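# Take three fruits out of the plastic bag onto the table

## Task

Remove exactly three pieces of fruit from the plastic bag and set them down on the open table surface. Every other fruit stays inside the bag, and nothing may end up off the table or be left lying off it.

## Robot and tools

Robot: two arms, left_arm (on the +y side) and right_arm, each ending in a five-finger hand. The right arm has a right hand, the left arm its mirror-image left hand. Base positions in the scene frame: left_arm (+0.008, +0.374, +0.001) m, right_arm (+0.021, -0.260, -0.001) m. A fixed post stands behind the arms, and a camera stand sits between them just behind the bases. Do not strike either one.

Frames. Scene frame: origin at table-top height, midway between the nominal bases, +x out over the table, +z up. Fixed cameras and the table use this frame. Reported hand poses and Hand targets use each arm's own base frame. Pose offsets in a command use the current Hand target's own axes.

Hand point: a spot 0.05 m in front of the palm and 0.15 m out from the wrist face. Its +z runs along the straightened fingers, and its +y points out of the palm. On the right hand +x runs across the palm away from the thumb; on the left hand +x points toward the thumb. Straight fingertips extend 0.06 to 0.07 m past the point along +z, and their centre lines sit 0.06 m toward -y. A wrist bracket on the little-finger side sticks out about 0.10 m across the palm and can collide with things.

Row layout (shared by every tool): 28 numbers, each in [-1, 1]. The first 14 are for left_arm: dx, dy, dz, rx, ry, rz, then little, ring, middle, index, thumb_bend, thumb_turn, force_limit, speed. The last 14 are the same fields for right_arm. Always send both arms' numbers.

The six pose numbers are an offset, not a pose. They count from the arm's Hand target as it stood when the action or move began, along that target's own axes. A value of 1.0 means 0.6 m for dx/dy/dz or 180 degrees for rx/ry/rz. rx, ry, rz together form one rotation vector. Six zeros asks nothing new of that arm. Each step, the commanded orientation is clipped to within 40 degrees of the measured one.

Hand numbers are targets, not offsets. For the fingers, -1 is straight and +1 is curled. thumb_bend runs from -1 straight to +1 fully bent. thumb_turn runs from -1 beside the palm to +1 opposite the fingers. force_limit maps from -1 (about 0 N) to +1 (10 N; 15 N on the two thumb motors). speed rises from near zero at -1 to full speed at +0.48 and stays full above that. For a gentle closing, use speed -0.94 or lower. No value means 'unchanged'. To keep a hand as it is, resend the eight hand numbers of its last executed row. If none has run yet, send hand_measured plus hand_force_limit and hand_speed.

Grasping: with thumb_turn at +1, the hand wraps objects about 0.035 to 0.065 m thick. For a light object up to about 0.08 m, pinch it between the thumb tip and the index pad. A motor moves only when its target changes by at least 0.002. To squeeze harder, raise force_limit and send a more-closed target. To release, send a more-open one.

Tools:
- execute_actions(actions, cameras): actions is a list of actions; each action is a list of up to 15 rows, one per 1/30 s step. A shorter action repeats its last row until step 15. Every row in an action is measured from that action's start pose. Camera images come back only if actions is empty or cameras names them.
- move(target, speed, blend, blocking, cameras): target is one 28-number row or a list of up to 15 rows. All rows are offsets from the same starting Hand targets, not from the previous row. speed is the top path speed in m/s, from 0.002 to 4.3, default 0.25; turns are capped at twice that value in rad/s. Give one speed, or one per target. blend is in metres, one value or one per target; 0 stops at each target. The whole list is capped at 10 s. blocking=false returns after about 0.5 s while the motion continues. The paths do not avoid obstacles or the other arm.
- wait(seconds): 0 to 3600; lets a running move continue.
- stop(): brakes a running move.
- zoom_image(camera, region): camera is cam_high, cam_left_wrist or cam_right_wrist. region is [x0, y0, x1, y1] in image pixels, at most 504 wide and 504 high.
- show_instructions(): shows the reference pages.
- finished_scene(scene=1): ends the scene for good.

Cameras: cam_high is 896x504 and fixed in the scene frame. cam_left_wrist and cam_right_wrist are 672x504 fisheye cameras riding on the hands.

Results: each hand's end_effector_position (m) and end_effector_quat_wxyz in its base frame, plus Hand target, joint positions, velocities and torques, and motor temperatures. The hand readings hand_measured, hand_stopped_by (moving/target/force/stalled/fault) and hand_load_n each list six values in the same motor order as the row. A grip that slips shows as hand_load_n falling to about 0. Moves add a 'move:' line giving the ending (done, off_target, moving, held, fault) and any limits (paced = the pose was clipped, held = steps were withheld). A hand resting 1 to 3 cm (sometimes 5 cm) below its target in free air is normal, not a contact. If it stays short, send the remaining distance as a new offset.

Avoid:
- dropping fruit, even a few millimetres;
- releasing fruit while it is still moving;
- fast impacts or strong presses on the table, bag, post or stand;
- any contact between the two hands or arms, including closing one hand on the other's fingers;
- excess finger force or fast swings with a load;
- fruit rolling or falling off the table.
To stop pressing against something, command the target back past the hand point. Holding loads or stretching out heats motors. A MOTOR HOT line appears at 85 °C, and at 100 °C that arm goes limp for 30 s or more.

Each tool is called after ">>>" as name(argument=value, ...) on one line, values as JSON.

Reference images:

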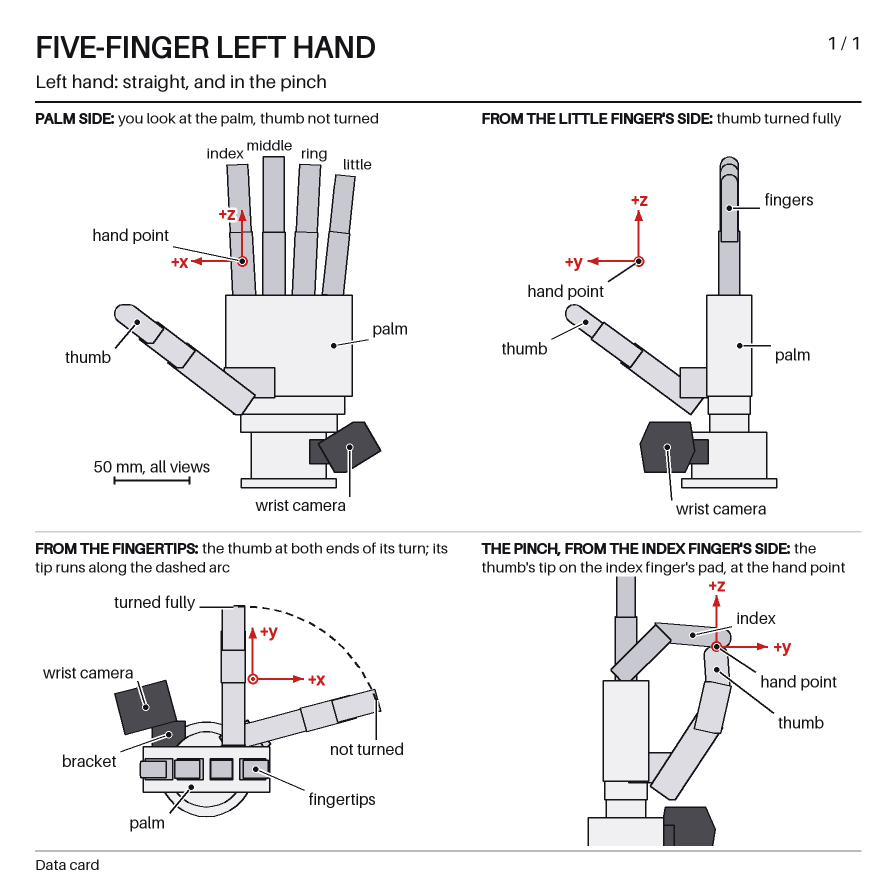

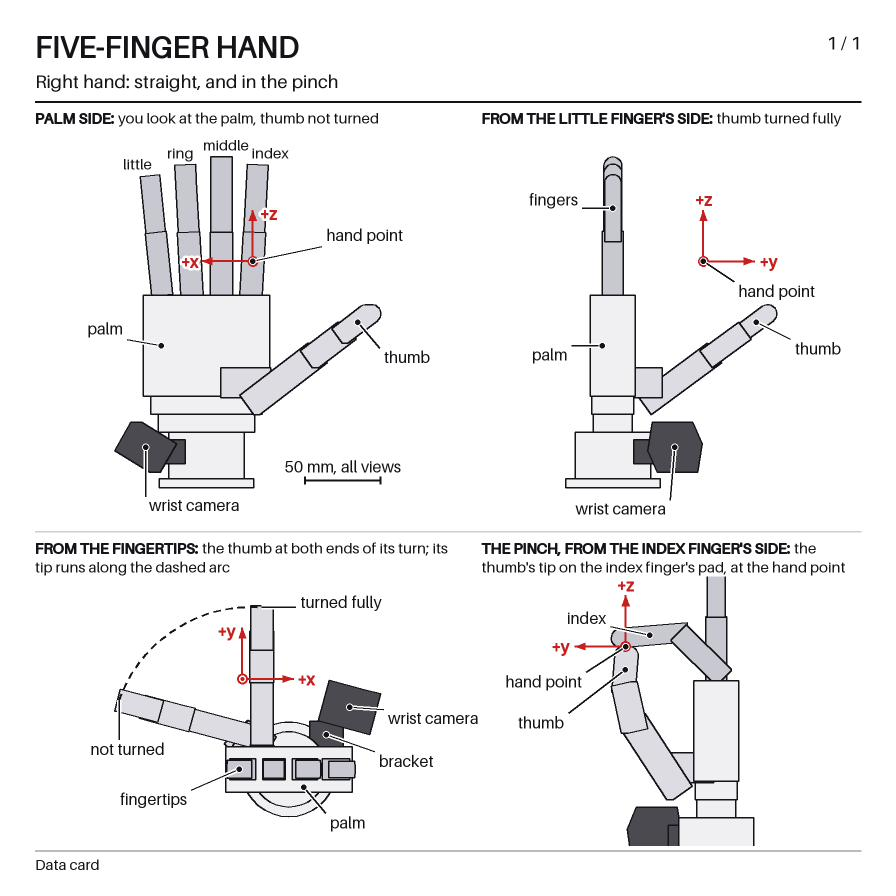

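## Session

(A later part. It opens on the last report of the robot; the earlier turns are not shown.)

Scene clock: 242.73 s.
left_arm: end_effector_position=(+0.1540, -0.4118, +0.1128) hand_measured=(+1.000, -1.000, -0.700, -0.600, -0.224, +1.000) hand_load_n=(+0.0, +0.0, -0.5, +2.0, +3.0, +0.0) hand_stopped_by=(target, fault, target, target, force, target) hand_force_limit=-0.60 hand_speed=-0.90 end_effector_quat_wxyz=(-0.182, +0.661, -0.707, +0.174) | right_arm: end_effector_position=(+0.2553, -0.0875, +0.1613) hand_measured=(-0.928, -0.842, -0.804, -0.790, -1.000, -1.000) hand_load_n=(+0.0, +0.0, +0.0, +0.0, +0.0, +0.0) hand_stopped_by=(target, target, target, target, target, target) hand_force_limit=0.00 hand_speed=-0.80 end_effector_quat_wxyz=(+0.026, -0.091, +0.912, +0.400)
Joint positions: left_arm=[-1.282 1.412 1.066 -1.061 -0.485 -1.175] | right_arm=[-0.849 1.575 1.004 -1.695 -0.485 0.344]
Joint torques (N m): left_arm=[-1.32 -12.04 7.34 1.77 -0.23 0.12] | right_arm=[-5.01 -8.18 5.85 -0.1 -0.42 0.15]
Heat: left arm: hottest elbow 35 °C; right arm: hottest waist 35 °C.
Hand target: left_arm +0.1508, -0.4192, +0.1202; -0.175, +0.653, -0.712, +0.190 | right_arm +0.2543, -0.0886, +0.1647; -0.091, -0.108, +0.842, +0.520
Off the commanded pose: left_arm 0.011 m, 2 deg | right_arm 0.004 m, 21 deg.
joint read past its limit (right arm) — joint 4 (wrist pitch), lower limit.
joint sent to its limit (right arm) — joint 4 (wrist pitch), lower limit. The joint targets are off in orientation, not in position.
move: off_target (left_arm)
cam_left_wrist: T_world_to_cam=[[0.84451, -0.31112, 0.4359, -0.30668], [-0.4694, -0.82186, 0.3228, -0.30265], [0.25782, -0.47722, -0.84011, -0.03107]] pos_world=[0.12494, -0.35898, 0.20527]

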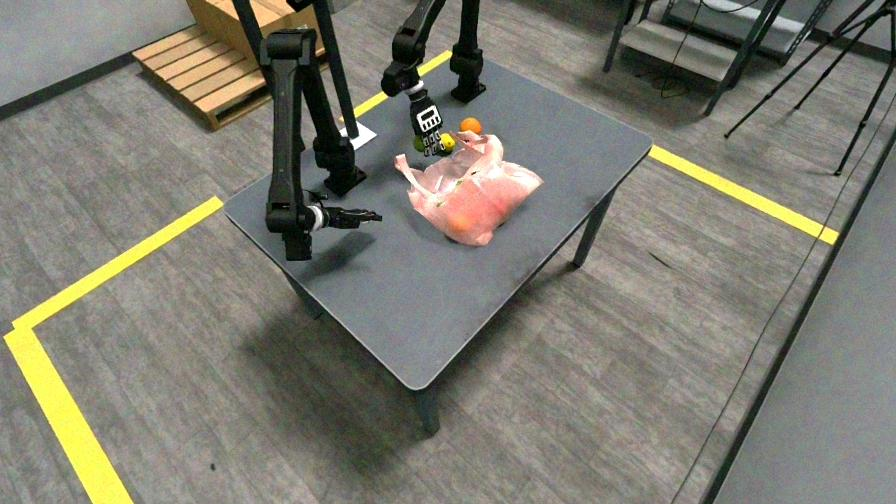

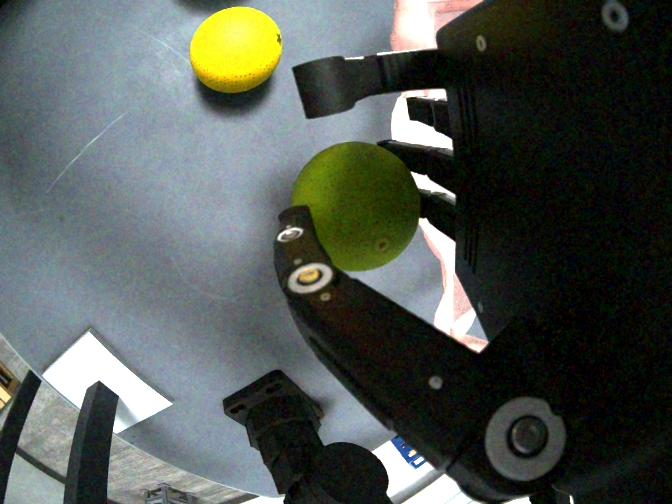

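>>> zoom_image(camera="cam_high", region=[340, 60, 580, 260])

>>> zoom_image(camera="cam_left_wrist", region=[150, 0, 504, 400])

Scaled by 2.100.

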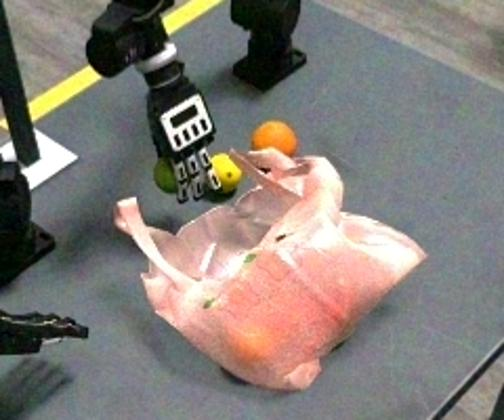

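Scaled by 1.260 from the camera's image (finer frame: 960x720).

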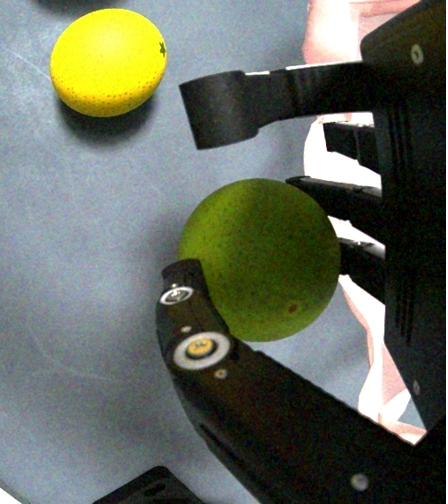

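>>> move(target=[[0,0.0819,0.0585,0,0,0,1,-1,-0.7,-0.6,0.4,1,-0.6,-0.9,0,0,0,0,0,0,-1,-1,-1,-1,-1,-1,0,-0.8]], speed=0.06, cameras=["cam_high","cam_left_wrist"])

Scene clock: 245.07 s.
left_arm: end_effector_position=(+0.1278, -0.4087, +0.0667) hand_measured=(+1.000, -1.000, -0.700, -0.600, -0.224, +1.000) hand_load_n=(+0.0, +0.0, +0.0, +2.0, +3.0, +0.0) hand_stopped_by=(target, fault, target, target, force, target) hand_force_limit=-0.60 hand_speed=-0.90 end_effector_quat_wxyz=(-0.177, +0.655, -0.713, +0.180) | right_arm: end_effector_position=(+0.2553, -0.0875, +0.1613) hand_measured=(-0.928, -0.842, -0.804, -0.790, -1.000, -1.000) hand_load_n=(+0.0, +0.0, +0.0, +0.0, +0.0, +0.0) hand_stopped_by=(target, target, target, target, target, target) hand_force_limit=0.00 hand_speed=-0.80 end_effector_quat_wxyz=(+0.026, -0.091, +0.912, +0.400)
Joint positions: left_arm=[-1.341 1.434 0.956 -0.938 -0.488 -1.218] | right_arm=[-0.849 1.575 1.004 -1.695 -0.485 0.344]
Joint torques (N m): left_arm=[-1.26 -9.82 7.1 1.74 -0.58 -0.17] | right_arm=[-4.19 -7.3 6.11 -0.18 -0.38 0.13]
Heat: left arm: hottest elbow 35 °C; right arm: hottest waist 35 °C.
Hand target: left_arm +0.1259, -0.4170, +0.0652; -0.175, +0.653, -0.712, +0.190 | right_arm +0.2543, -0.0886, +0.1647; -0.091, -0.108, +0.842, +0.520
Off the commanded pose: left_arm 0.009 m, 1 deg | right_arm 0.004 m, 21 deg.
joint read past its limit (right arm) — joint 4 (wrist pitch), lower limit.
joint sent to its limit (right arm) — joint 4 (wrist pitch), lower limit. The joint targets are off in orientation, not in position.
move: done
cam_left_wrist: T_world_to_cam=[[0.8379, -0.32354, 0.4396, -0.26799], [-0.48634, -0.80815, 0.33221, -0.29045], [0.24778, -0.49216, -0.8345, -0.06677]] pos_world=[0.09984, -0.3543, 0.15858]

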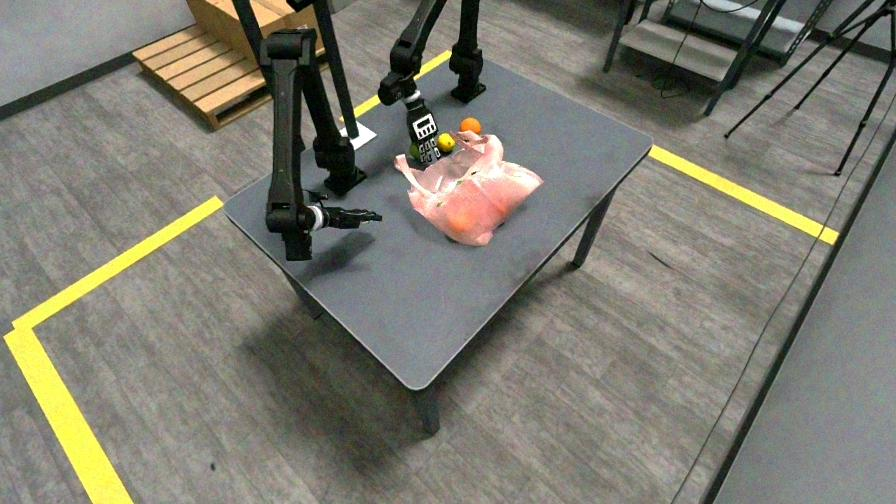

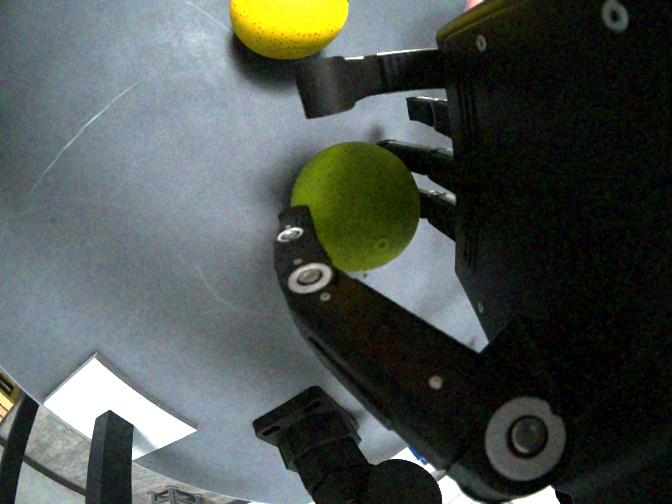

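>>> move(target=[[0,0.0167,0.0289,0,0,0,1,-1,-0.7,-0.6,0.4,1,-0.6,-0.9,0,0,0,0,0,0,-1,-1,-1,-1,-1,-1,0,-0.8]], speed=0.015, cameras=["cam_left_wrist"])

Scene clock: 247.50 s.
left_arm: end_effector_position=(+0.1281, -0.4100, +0.0488) hand_measured=(+1.000, -1.000, -0.700, -0.600, -0.224, +1.000) hand_load_n=(+0.0, +0.0, +0.0, +2.0, +3.0, +0.0) hand_stopped_by=(target, fault, target, target, force, target) hand_force_limit=-0.60 hand_speed=-0.90 end_effector_quat_wxyz=(-0.175, +0.655, -0.712, +0.182) | right_arm: end_effector_position=(+0.2553, -0.0875, +0.1613) hand_measured=(-0.928, -0.842, -0.804, -0.790, -1.000, -1.000) hand_load_n=(+0.0, +0.0, +0.0, +0.0, +0.0, +0.0) hand_stopped_by=(target, target, target, target, target, target) hand_force_limit=0.00 hand_speed=-0.80 end_effector_quat_wxyz=(+0.026, -0.091, +0.912, +0.400)
Joint positions: left_arm=[-1.341 1.459 0.928 -0.88 -0.488 -1.218] | right_arm=[-0.849 1.575 1.004 -1.695 -0.485 0.344]
Joint torques (N m): left_arm=[-1.32 -9.82 6.78 1.8 -0.59 -0.17] | right_arm=[-3.78 -7.88 5.98 -0.4 -0.47 0.14]
Heat: left arm: hottest elbow 35 °C; right arm: hottest waist 35 °C.
Hand target: left_arm +0.1259, -0.4170, +0.0452; -0.175, +0.653, -0.712, +0.190 | right_arm +0.2543, -0.0886, +0.1647; -0.091, -0.108, +0.842, +0.520
Off the commanded pose: left_arm 0.008 m, 1 deg | right_arm 0.004 m, 21 deg.
joint read past its limit (right arm) — joint 4 (wrist pitch), lower limit.
joint sent to its limit (right arm) — joint 4 (wrist pitch), lower limit. The joint targets are off in orientation, not in position.
move: done
cam_left_wrist: T_world_to_cam=[[0.83738, -0.32128, 0.44224, -0.25994], [-0.48673, -0.80646, 0.33575, -0.28482], [0.24878, -0.49639, -0.83169, -0.08441]] pos_world=[0.10004, -0.35511, 0.14038]

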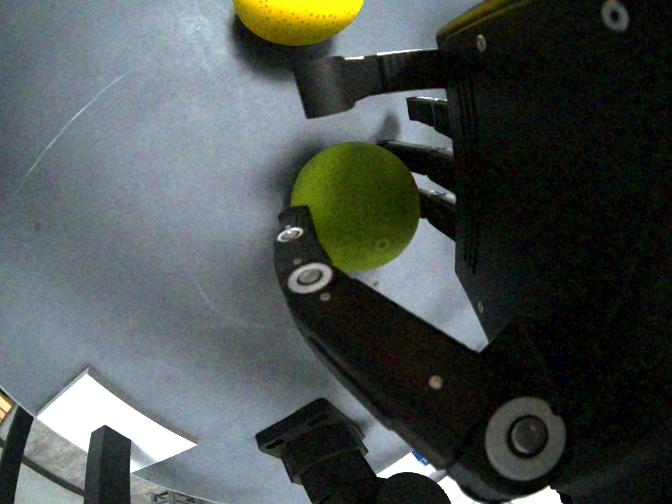

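>>> move(target=[[0,0.005,0.00866,0,0,0,1,-1,-0.7,-0.6,0.4,1,-0.6,-0.9,0,0,0,0,0,0,-1,-1,-1,-1,-1,-1,0,-0.8]], speed=0.015)

>>> move(target=[[0,0.0033,0.00577,0,0,0,1,-1,-0.7,-0.6,0.4,1,-0.6,-0.9,0,0,0,0,0,0,-1,-1,-1,-1,-1,-1,0,-0.8]], speed=0.015, cameras=["cam_left_wrist"])

Scene clock: 248.67 s.
left_arm: end_effector_position=(+0.1280, -0.4098, +0.0426) hand_measured=(+1.000, -1.000, -0.700, -0.600, -0.224, +1.000) hand_load_n=(+0.0, +0.0, +0.0, +2.0, +3.0, +0.0) hand_stopped_by=(target, fault, target, target, force, target) hand_force_limit=-0.60 hand_speed=-0.90 end_effector_quat_wxyz=(-0.176, +0.655, -0.712, +0.182) | right_arm: end_effector_position=(+0.2553, -0.0875, +0.1613) hand_measured=(-0.928, -0.842, -0.804, -0.790, -1.000, -1.000) hand_load_n=(+0.0, -0.5, +0.5, +0.0, +0.0, +0.0) hand_stopped_by=(target, target, target, target, target, target) hand_force_limit=0.00 hand_speed=-0.80 end_effector_quat_wxyz=(+0.026, -0.091, +0.912, +0.400)
Joint positions: left_arm=[-1.341 1.468 0.919 -0.863 -0.488 -1.218] | right_arm=[-0.849 1.575 1.004 -1.695 -0.485 0.344]
Joint torques (N m): left_arm=[-1.26 -10.05 6.79 1.76 -0.56 -0.15] | right_arm=[-3.6 -7.94 6.05 -0.06 -0.4 0.16]
Heat: left arm: hottest elbow 35 °C; right arm: hottest waist 35 °C.
Hand target: left_arm +0.1259, -0.4170, +0.0393; -0.175, +0.653, -0.712, +0.190 | right_arm +0.2543, -0.0886, +0.1647; -0.091, -0.108, +0.842, +0.520
Off the commanded pose: left_arm 0.008 m, 1 deg | right_arm 0.004 m, 21 deg.
joint read past its limit (right arm) — joint 4 (wrist pitch), lower limit.
joint sent to its limit (right arm) — joint 4 (wrist pitch), lower limit. The joint targets are off in orientation, not in position.
move: done

Scene clock: 249.50 s.
left_arm: end_effector_position=(+0.1284, -0.4109, +0.0403) hand_measured=(+1.000, -1.000, -0.700, -0.600, -0.224, +1.000) hand_load_n=(+0.0, +0.0, +0.0, +2.0, +3.0, +0.0) hand_stopped_by=(target, fault, target, target, force, target) hand_force_limit=-0.60 hand_speed=-0.90 end_effector_quat_wxyz=(-0.175, +0.655, -0.711, +0.184) | right_arm: end_effector_position=(+0.2553, -0.0875, +0.1613) hand_measured=(-0.928, -0.842, -0.804, -0.790, -1.000, -1.000) hand_load_n=(+0.0, +0.0, +0.0, +0.0, +0.0, +0.0) hand_stopped_by=(target, target, target, target, target, target) hand_force_limit=0.00 hand_speed=-0.80 end_effector_quat_wxyz=(+0.026, -0.091, +0.912, +0.400)
Joint positions: left_arm=[-1.342 1.472 0.915 -0.851 -0.49 -1.219] | right_arm=[-0.849 1.575 1.004 -1.695 -0.485 0.344]
Joint torques (N m): left_arm=[-1.14 -9.82 6.57 1.78 -0.52 -0.15] | right_arm=[-3.66 -7.41 5.9 0.12 -0.42 0.14]
Heat: left arm: hottest elbow 35 °C; right arm: hottest waist 35 °C.
Hand target: left_arm +0.1259, -0.4170, +0.0352; -0.175, +0.653, -0.712, +0.190 | right_arm +0.2543, -0.0886, +0.1647; -0.091, -0.108, +0.842, +0.520
Off the commanded pose: left_arm 0.008 m, 1 deg | right_arm 0.004 m, 21 deg.
joint read past its limit (right arm) — joint 4 (wrist pitch), lower limit.
joint sent to its limit (right arm) — joint 4 (wrist pitch), lower limit. The joint targets are off in orientation, not in position.
move: done
cam_left_wrist: T_world_to_cam=[[0.83675, -0.31853, 0.4454, -0.25571], [-0.48652, -0.80573, 0.33778, -0.28233], [0.25128, -0.49933, -0.82917, -0.09368]] pos_world=[0.10014, -0.35571, 0.13158]

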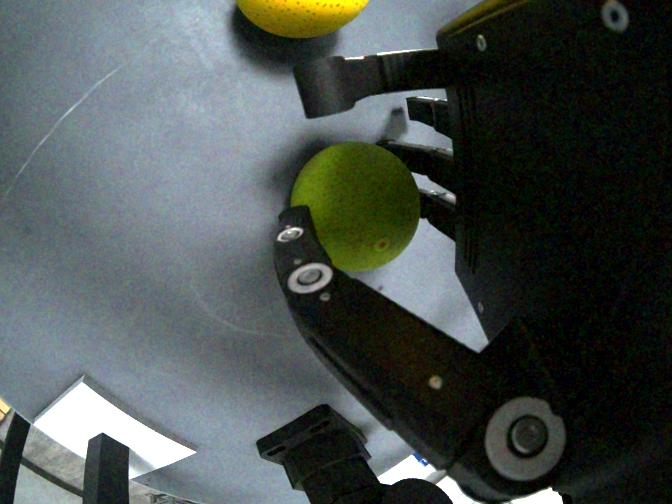

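>>> move(target=[[0,0.0025,0.00433,0,0,0,1,-1,-0.7,-0.6,0.4,1,-0.6,-0.9,0,0,0,0,0,0,-1,-1,-1,-1,-1,-1,0,-0.8]], speed=0.015, cameras=["cam_left_wrist"])

Scene clock: 250.53 s.
left_arm: end_effector_position=(+0.1292, -0.4118, +0.0403) hand_measured=(+1.000, -1.000, -0.700, -0.600, -0.224, +1.000) hand_load_n=(+0.0, +0.0, +0.0, +2.0, +2.5, +0.0) hand_stopped_by=(target, fault, target, target, force, target) hand_force_limit=-0.60 hand_speed=-0.90 end_effector_quat_wxyz=(+0.176, -0.653, +0.713, -0.187) | right_arm: end_effector_position=(+0.2553, -0.0875, +0.1613) hand_measured=(-0.928, -0.842, -0.804, -0.790, -1.000, -1.000) hand_load_n=(+0.0, +0.0, +0.0, +0.0, +0.0, +0.0) hand_stopped_by=(target, target, target, target, target, target) hand_force_limit=0.00 hand_speed=-0.80 end_effector_quat_wxyz=(+0.026, -0.091, +0.912, +0.400)
Joint positions: left_arm=[-1.342 1.472 0.914 -0.843 -0.493 -1.212] | right_arm=[-0.849 1.575 1.004 -1.695 -0.485 0.344]
Joint torques (N m): left_arm=[-1.2 -9.17 6.46 1.81 -0.39 -0.17] | right_arm=[-4.25 -6.95 5.86 -0.14 -0.46 0.11]
Heat: left arm: hottest elbow 35 °C; right arm: hottest waist 35 °C.
Hand target: left_arm +0.1259, -0.4170, +0.0322; +0.175, -0.653, +0.712, -0.190 | right_arm +0.2543, -0.0886, +0.1647; -0.091, -0.108, +0.842, +0.520
Off the commanded pose: left_arm 0.010 m, 0 deg | right_arm 0.004 m, 21 deg.
joint read past its limit (right arm) — joint 4 (wrist pitch), lower limit.
joint sent to its limit (right arm) — joint 4 (wrist pitch), lower limit. The joint targets are off in orientation, not in position.
move: done
cam_left_wrist: T_world_to_cam=[[0.83269, -0.32283, 0.44989, -0.25804], [-0.49305, -0.80206, 0.33704, -0.28023], [0.25203, -0.50247, -0.82705, -0.09583]] pos_world=[0.10085, -0.35622, 0.13128]

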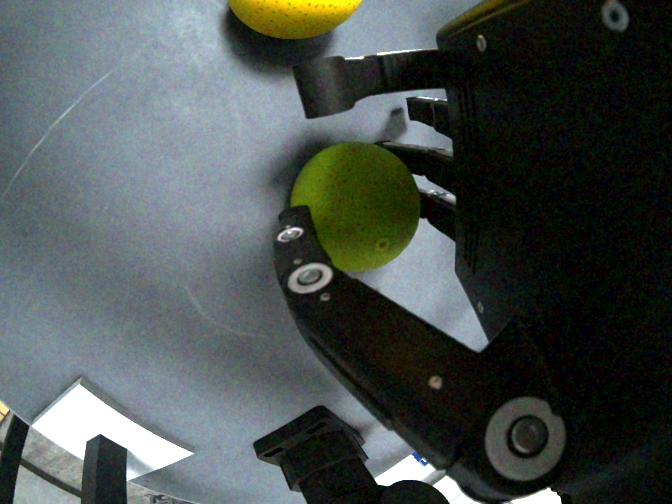

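>>> move(target=[[0,0,0,0,0,0,1,-1,-0.7,-0.6,-0.6,1,-0.6,-0.88,0,0,0,0,0,0,-1,-1,-1,-1,-1,-1,0,-0.8]], cameras=["cam_left_wrist"])

Scene clock: 253.43 s.
left_arm: end_effector_position=(+0.1292, -0.4118, +0.0403) hand_measured=(+1.000, -1.000, -0.700, -0.600, -0.600, +1.000) hand_load_n=(+0.0, +0.0, +0.0, +0.0, +0.0, +0.0) hand_stopped_by=(target, fault, target, target, target, target) hand_force_limit=-0.60 hand_speed=-0.88 end_effector_quat_wxyz=(+0.176, -0.653, +0.713, -0.187) | right_arm: end_effector_position=(+0.2553, -0.0875, +0.1613) hand_measured=(-0.928, -0.842, -0.804, -0.790, -1.000, -1.000) hand_load_n=(+0.0, +0.0, +0.0, +0.0, +0.0, +0.0) hand_stopped_by=(target, target, target, target, target, target) hand_force_limit=0.00 hand_speed=-0.80 end_effector_quat_wxyz=(+0.026, -0.091, +0.912, +0.400)
Joint positions: left_arm=[-1.342 1.472 0.914 -0.843 -0.493 -1.212] | right_arm=[-0.849 1.575 1.004 -1.695 -0.485 0.344]
Joint torques (N m): left_arm=[-1.08 -9.41 6.39 1.83 -0.39 -0.15] | right_arm=[-4.07 -7.36 5.74 -0.02 -0.34 0.14]
Heat: left arm: hottest elbow 35 °C; right arm: hottest waist 35 °C.
Hand target: left_arm +0.1259, -0.4170, +0.0322; +0.175, -0.653, +0.712, -0.190 | right_arm +0.2543, -0.0886, +0.1647; -0.091, -0.108, +0.842, +0.520
Off the commanded pose: left_arm 0.010 m, 0 deg | right_arm 0.004 m, 21 deg.
joint read past its limit (right arm) — joint 4 (wrist pitch), lower limit.
joint sent to its limit (right arm) — joint 4 (wrist pitch), lower limit. The joint targets are off in orientation, not in position.
move: done
cam_left_wrist: T_world_to_cam=[[0.83269, -0.32283, 0.44989, -0.25804], [-0.49305, -0.80206, 0.33704, -0.28023], [0.25203, -0.50247, -0.82705, -0.09583]] pos_world=[0.10085, -0.35622, 0.13128]

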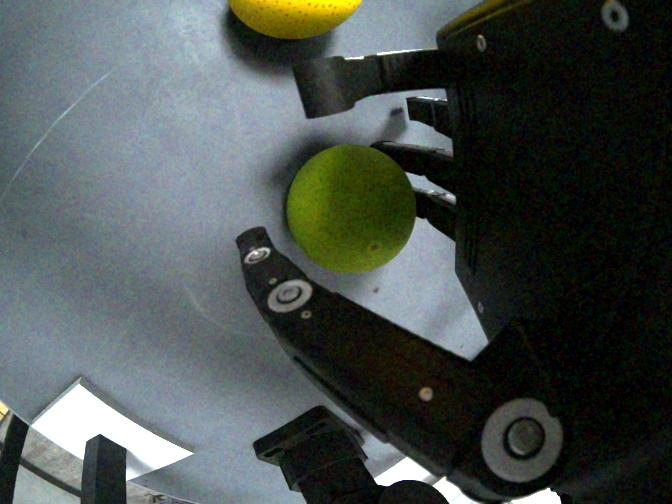

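>>> move(target=[[0,0,0,0,0,0,1,-1,-1,-1,-1,1,-0.6,-0.7,0,0,0,0,0,0,-1,-1,-1,-1,-1,-1,0,-0.8]], cameras=["cam_left_wrist"])

Scene clock: 255.13 s.
left_arm: end_effector_position=(+0.1287, -0.4101, +0.0365) hand_measured=(+1.000, -1.000, -1.000, -1.000, -1.000, +1.000) hand_load_n=(+0.0, +0.0, +0.0, +0.0, +0.0, +0.0) hand_stopped_by=(target, fault, target, target, target, target) hand_force_limit=-0.60 hand_speed=-0.70 end_effector_quat_wxyz=(-0.177, +0.655, -0.711, +0.184) | right_arm: end_effector_position=(+0.2553, -0.0875, +0.1613) hand_measured=(-0.928, -0.842, -0.804, -0.790, -1.000, -1.000) hand_load_n=(+0.0, +0.0, +0.0, +0.0, +0.0, +0.0) hand_stopped_by=(target, target, target, target, target, target) hand_force_limit=0.00 hand_speed=-0.80 end_effector_quat_wxyz=(+0.026, -0.091, +0.912, +0.400)
Joint positions: left_arm=[-1.342 1.478 0.911 -0.843 -0.493 -1.219] | right_arm=[-0.849 1.575 1.004 -1.695 -0.485 0.344]
Joint torques (N m): left_arm=[-1.38 -9.76 6.64 1.8 -0.37 -0.16] | right_arm=[-3.31 -7.41 6.13 0.28 -0.45 0.15]
Heat: left arm: hottest elbow 35 °C; right arm: hottest waist 35 °C.
Hand target: left_arm +0.1259, -0.4170, +0.0322; -0.175, +0.653, -0.712, +0.190 | right_arm +0.2543, -0.0886, +0.1647; -0.091, -0.108, +0.842, +0.520
Off the commanded pose: left_arm 0.009 m, 1 deg | right_arm 0.004 m, 21 deg.
joint read past its limit (right arm) — joint 4 (wrist pitch), lower limit.
joint sent to its limit (right arm) — joint 4 (wrist pitch), lower limit. The joint targets are off in orientation, not in position.
move: done
cam_left_wrist: T_world_to_cam=[[0.83583, -0.32023, 0.44591, -0.25459], [-0.48715, -0.80713, 0.33351, -0.28059], [0.25311, -0.49598, -0.83062, -0.09538]] pos_world=[0.10025, -0.35531, 0.12788]

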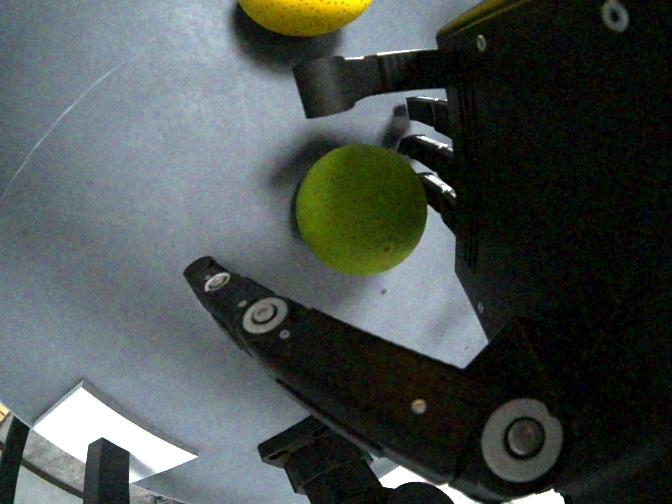

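>>> move(target=[[0,-0.108,-0.1876,0,0,0,1,-1,-1,-1,-1,1,-0.6,-0.7,0,0,0,0,0,0,-1,-1,-1,-1,-1,-1,0,-0.8]], speed=0.05, cameras=["all"])

Scene clock: 258.60 s.
left_arm: end_effector_position=(+0.1274, -0.4043, +0.1414) hand_measured=(+1.000, -1.000, -1.000, -1.000, -1.000, +1.000) hand_load_n=(+0.0, +0.0, +0.0, +0.0, +0.0, +0.0) hand_stopped_by=(target, fault, target, target, target, target) hand_force_limit=-0.60 hand_speed=-0.70 end_effector_quat_wxyz=(+0.185, -0.653, +0.715, -0.170) | right_arm: end_effector_position=(+0.2553, -0.0875, +0.1613) hand_measured=(-0.928, -0.842, -0.804, -0.790, -1.000, -1.000) hand_load_n=(+0.0, +0.0, +0.0, +0.0, +0.0, +0.0) hand_stopped_by=(target, target, target, target, target, target) hand_force_limit=0.00 hand_speed=-0.80 end_effector_quat_wxyz=(+0.026, -0.091, +0.912, +0.400)
Joint positions: left_arm=[-1.342 1.364 1.099 -1.178 -0.493 -1.219] | right_arm=[-0.849 1.575 1.004 -1.695 -0.485 0.344]
Joint torques (N m): left_arm=[-1.38 -11.46 9.84 0.64 -0.36 -0.15] | right_arm=[-4.25 -7.53 6.06 -0.12 -0.34 0.22]
Heat: left arm: hottest elbow 35 °C; right arm: hottest waist 35 °C.
Hand target: left_arm +0.1259, -0.4171, +0.1621; +0.175, -0.653, +0.712, -0.190 | right_arm +0.2543, -0.0886, +0.1647; -0.091, -0.108, +0.842, +0.520
Off the commanded pose: left_arm 0.024 m, 3 deg | right_arm 0.004 m, 21 deg.
joint read past its limit (right arm) — joint 4 (wrist pitch), lower limit.
joint sent to its limit (right arm) — joint 4 (wrist pitch), lower limit. The joint targets are off in orientation, not in position.
move: off_target (left_arm)
cam_left_wrist: T_world_to_cam=[[0.83898, -0.33386, 0.42972, -0.30203], [-0.48487, -0.8171, 0.31183, -0.31286], [0.24702, -0.46998, -0.84741, 0.00876]] pos_world=[0.09953, -0.35235, 0.23477]
cam_right_wrist: T_world_to_cam=[[-0.45132, 0.61524, 0.64637, 0.06206], [0.78443, -0.07178, 0.61605, -0.30237], [0.42542, 0.78506, -0.45022, 0.14949]] pos_world=[0.2016, -0.17725, 0.21347]

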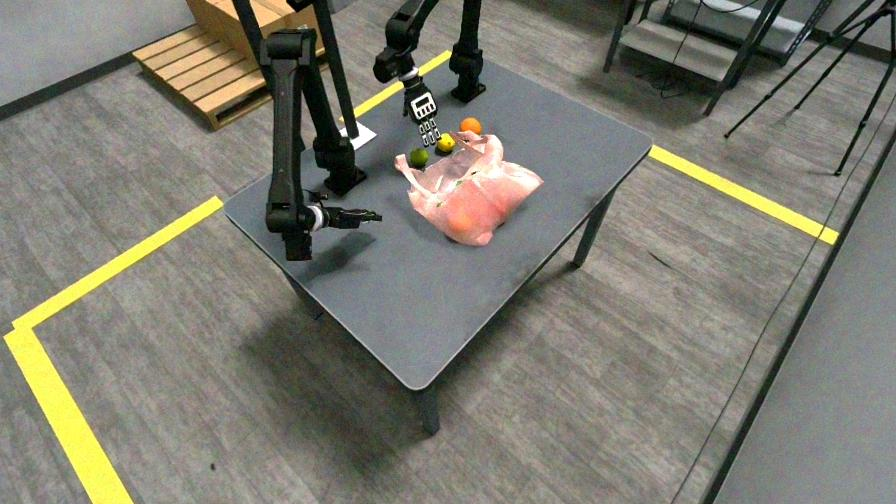

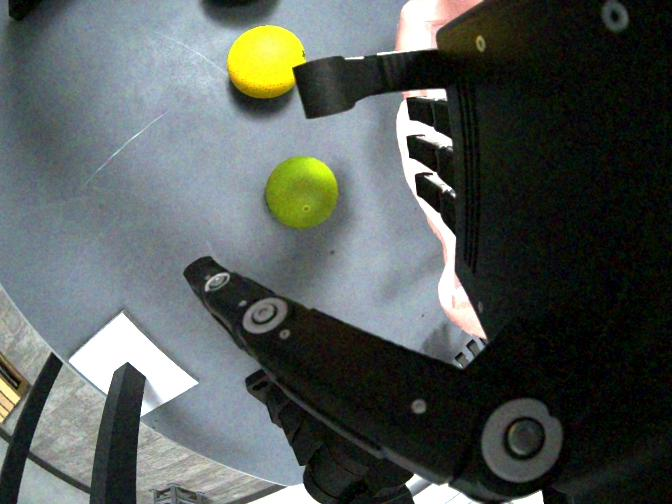

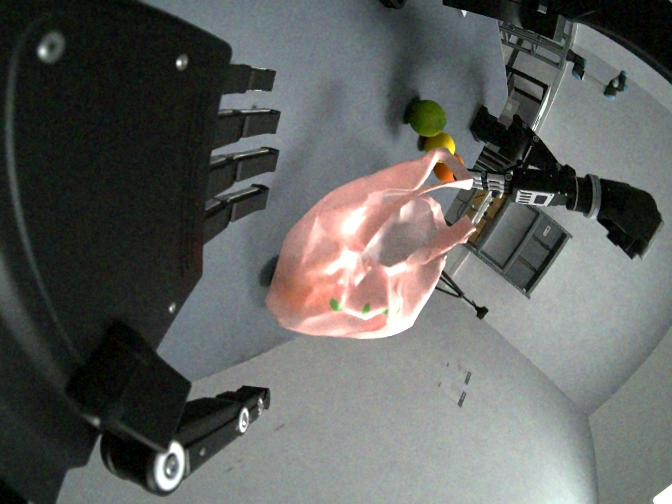

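>>> zoom_image(camera="cam_high", region=[370, 90, 570, 260])

>>> zoom_image(camera="cam_right_wrist", region=[250, 80, 500, 360])

Scaled by 2.520.

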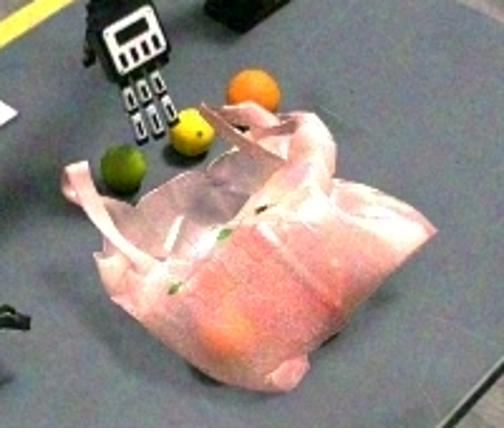

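Scaled by 1.800 from the camera's image (finer frame: 960x720).

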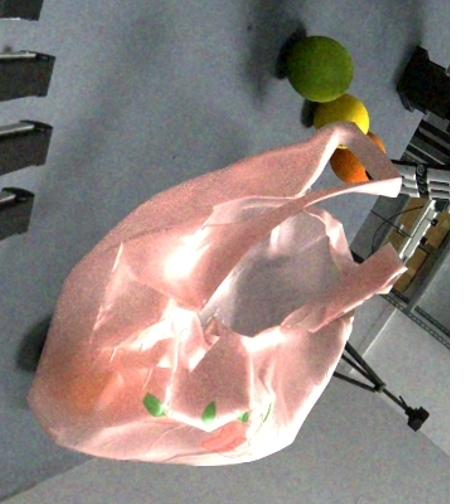

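>>> finished_scene()

The scene is finished: the task was done.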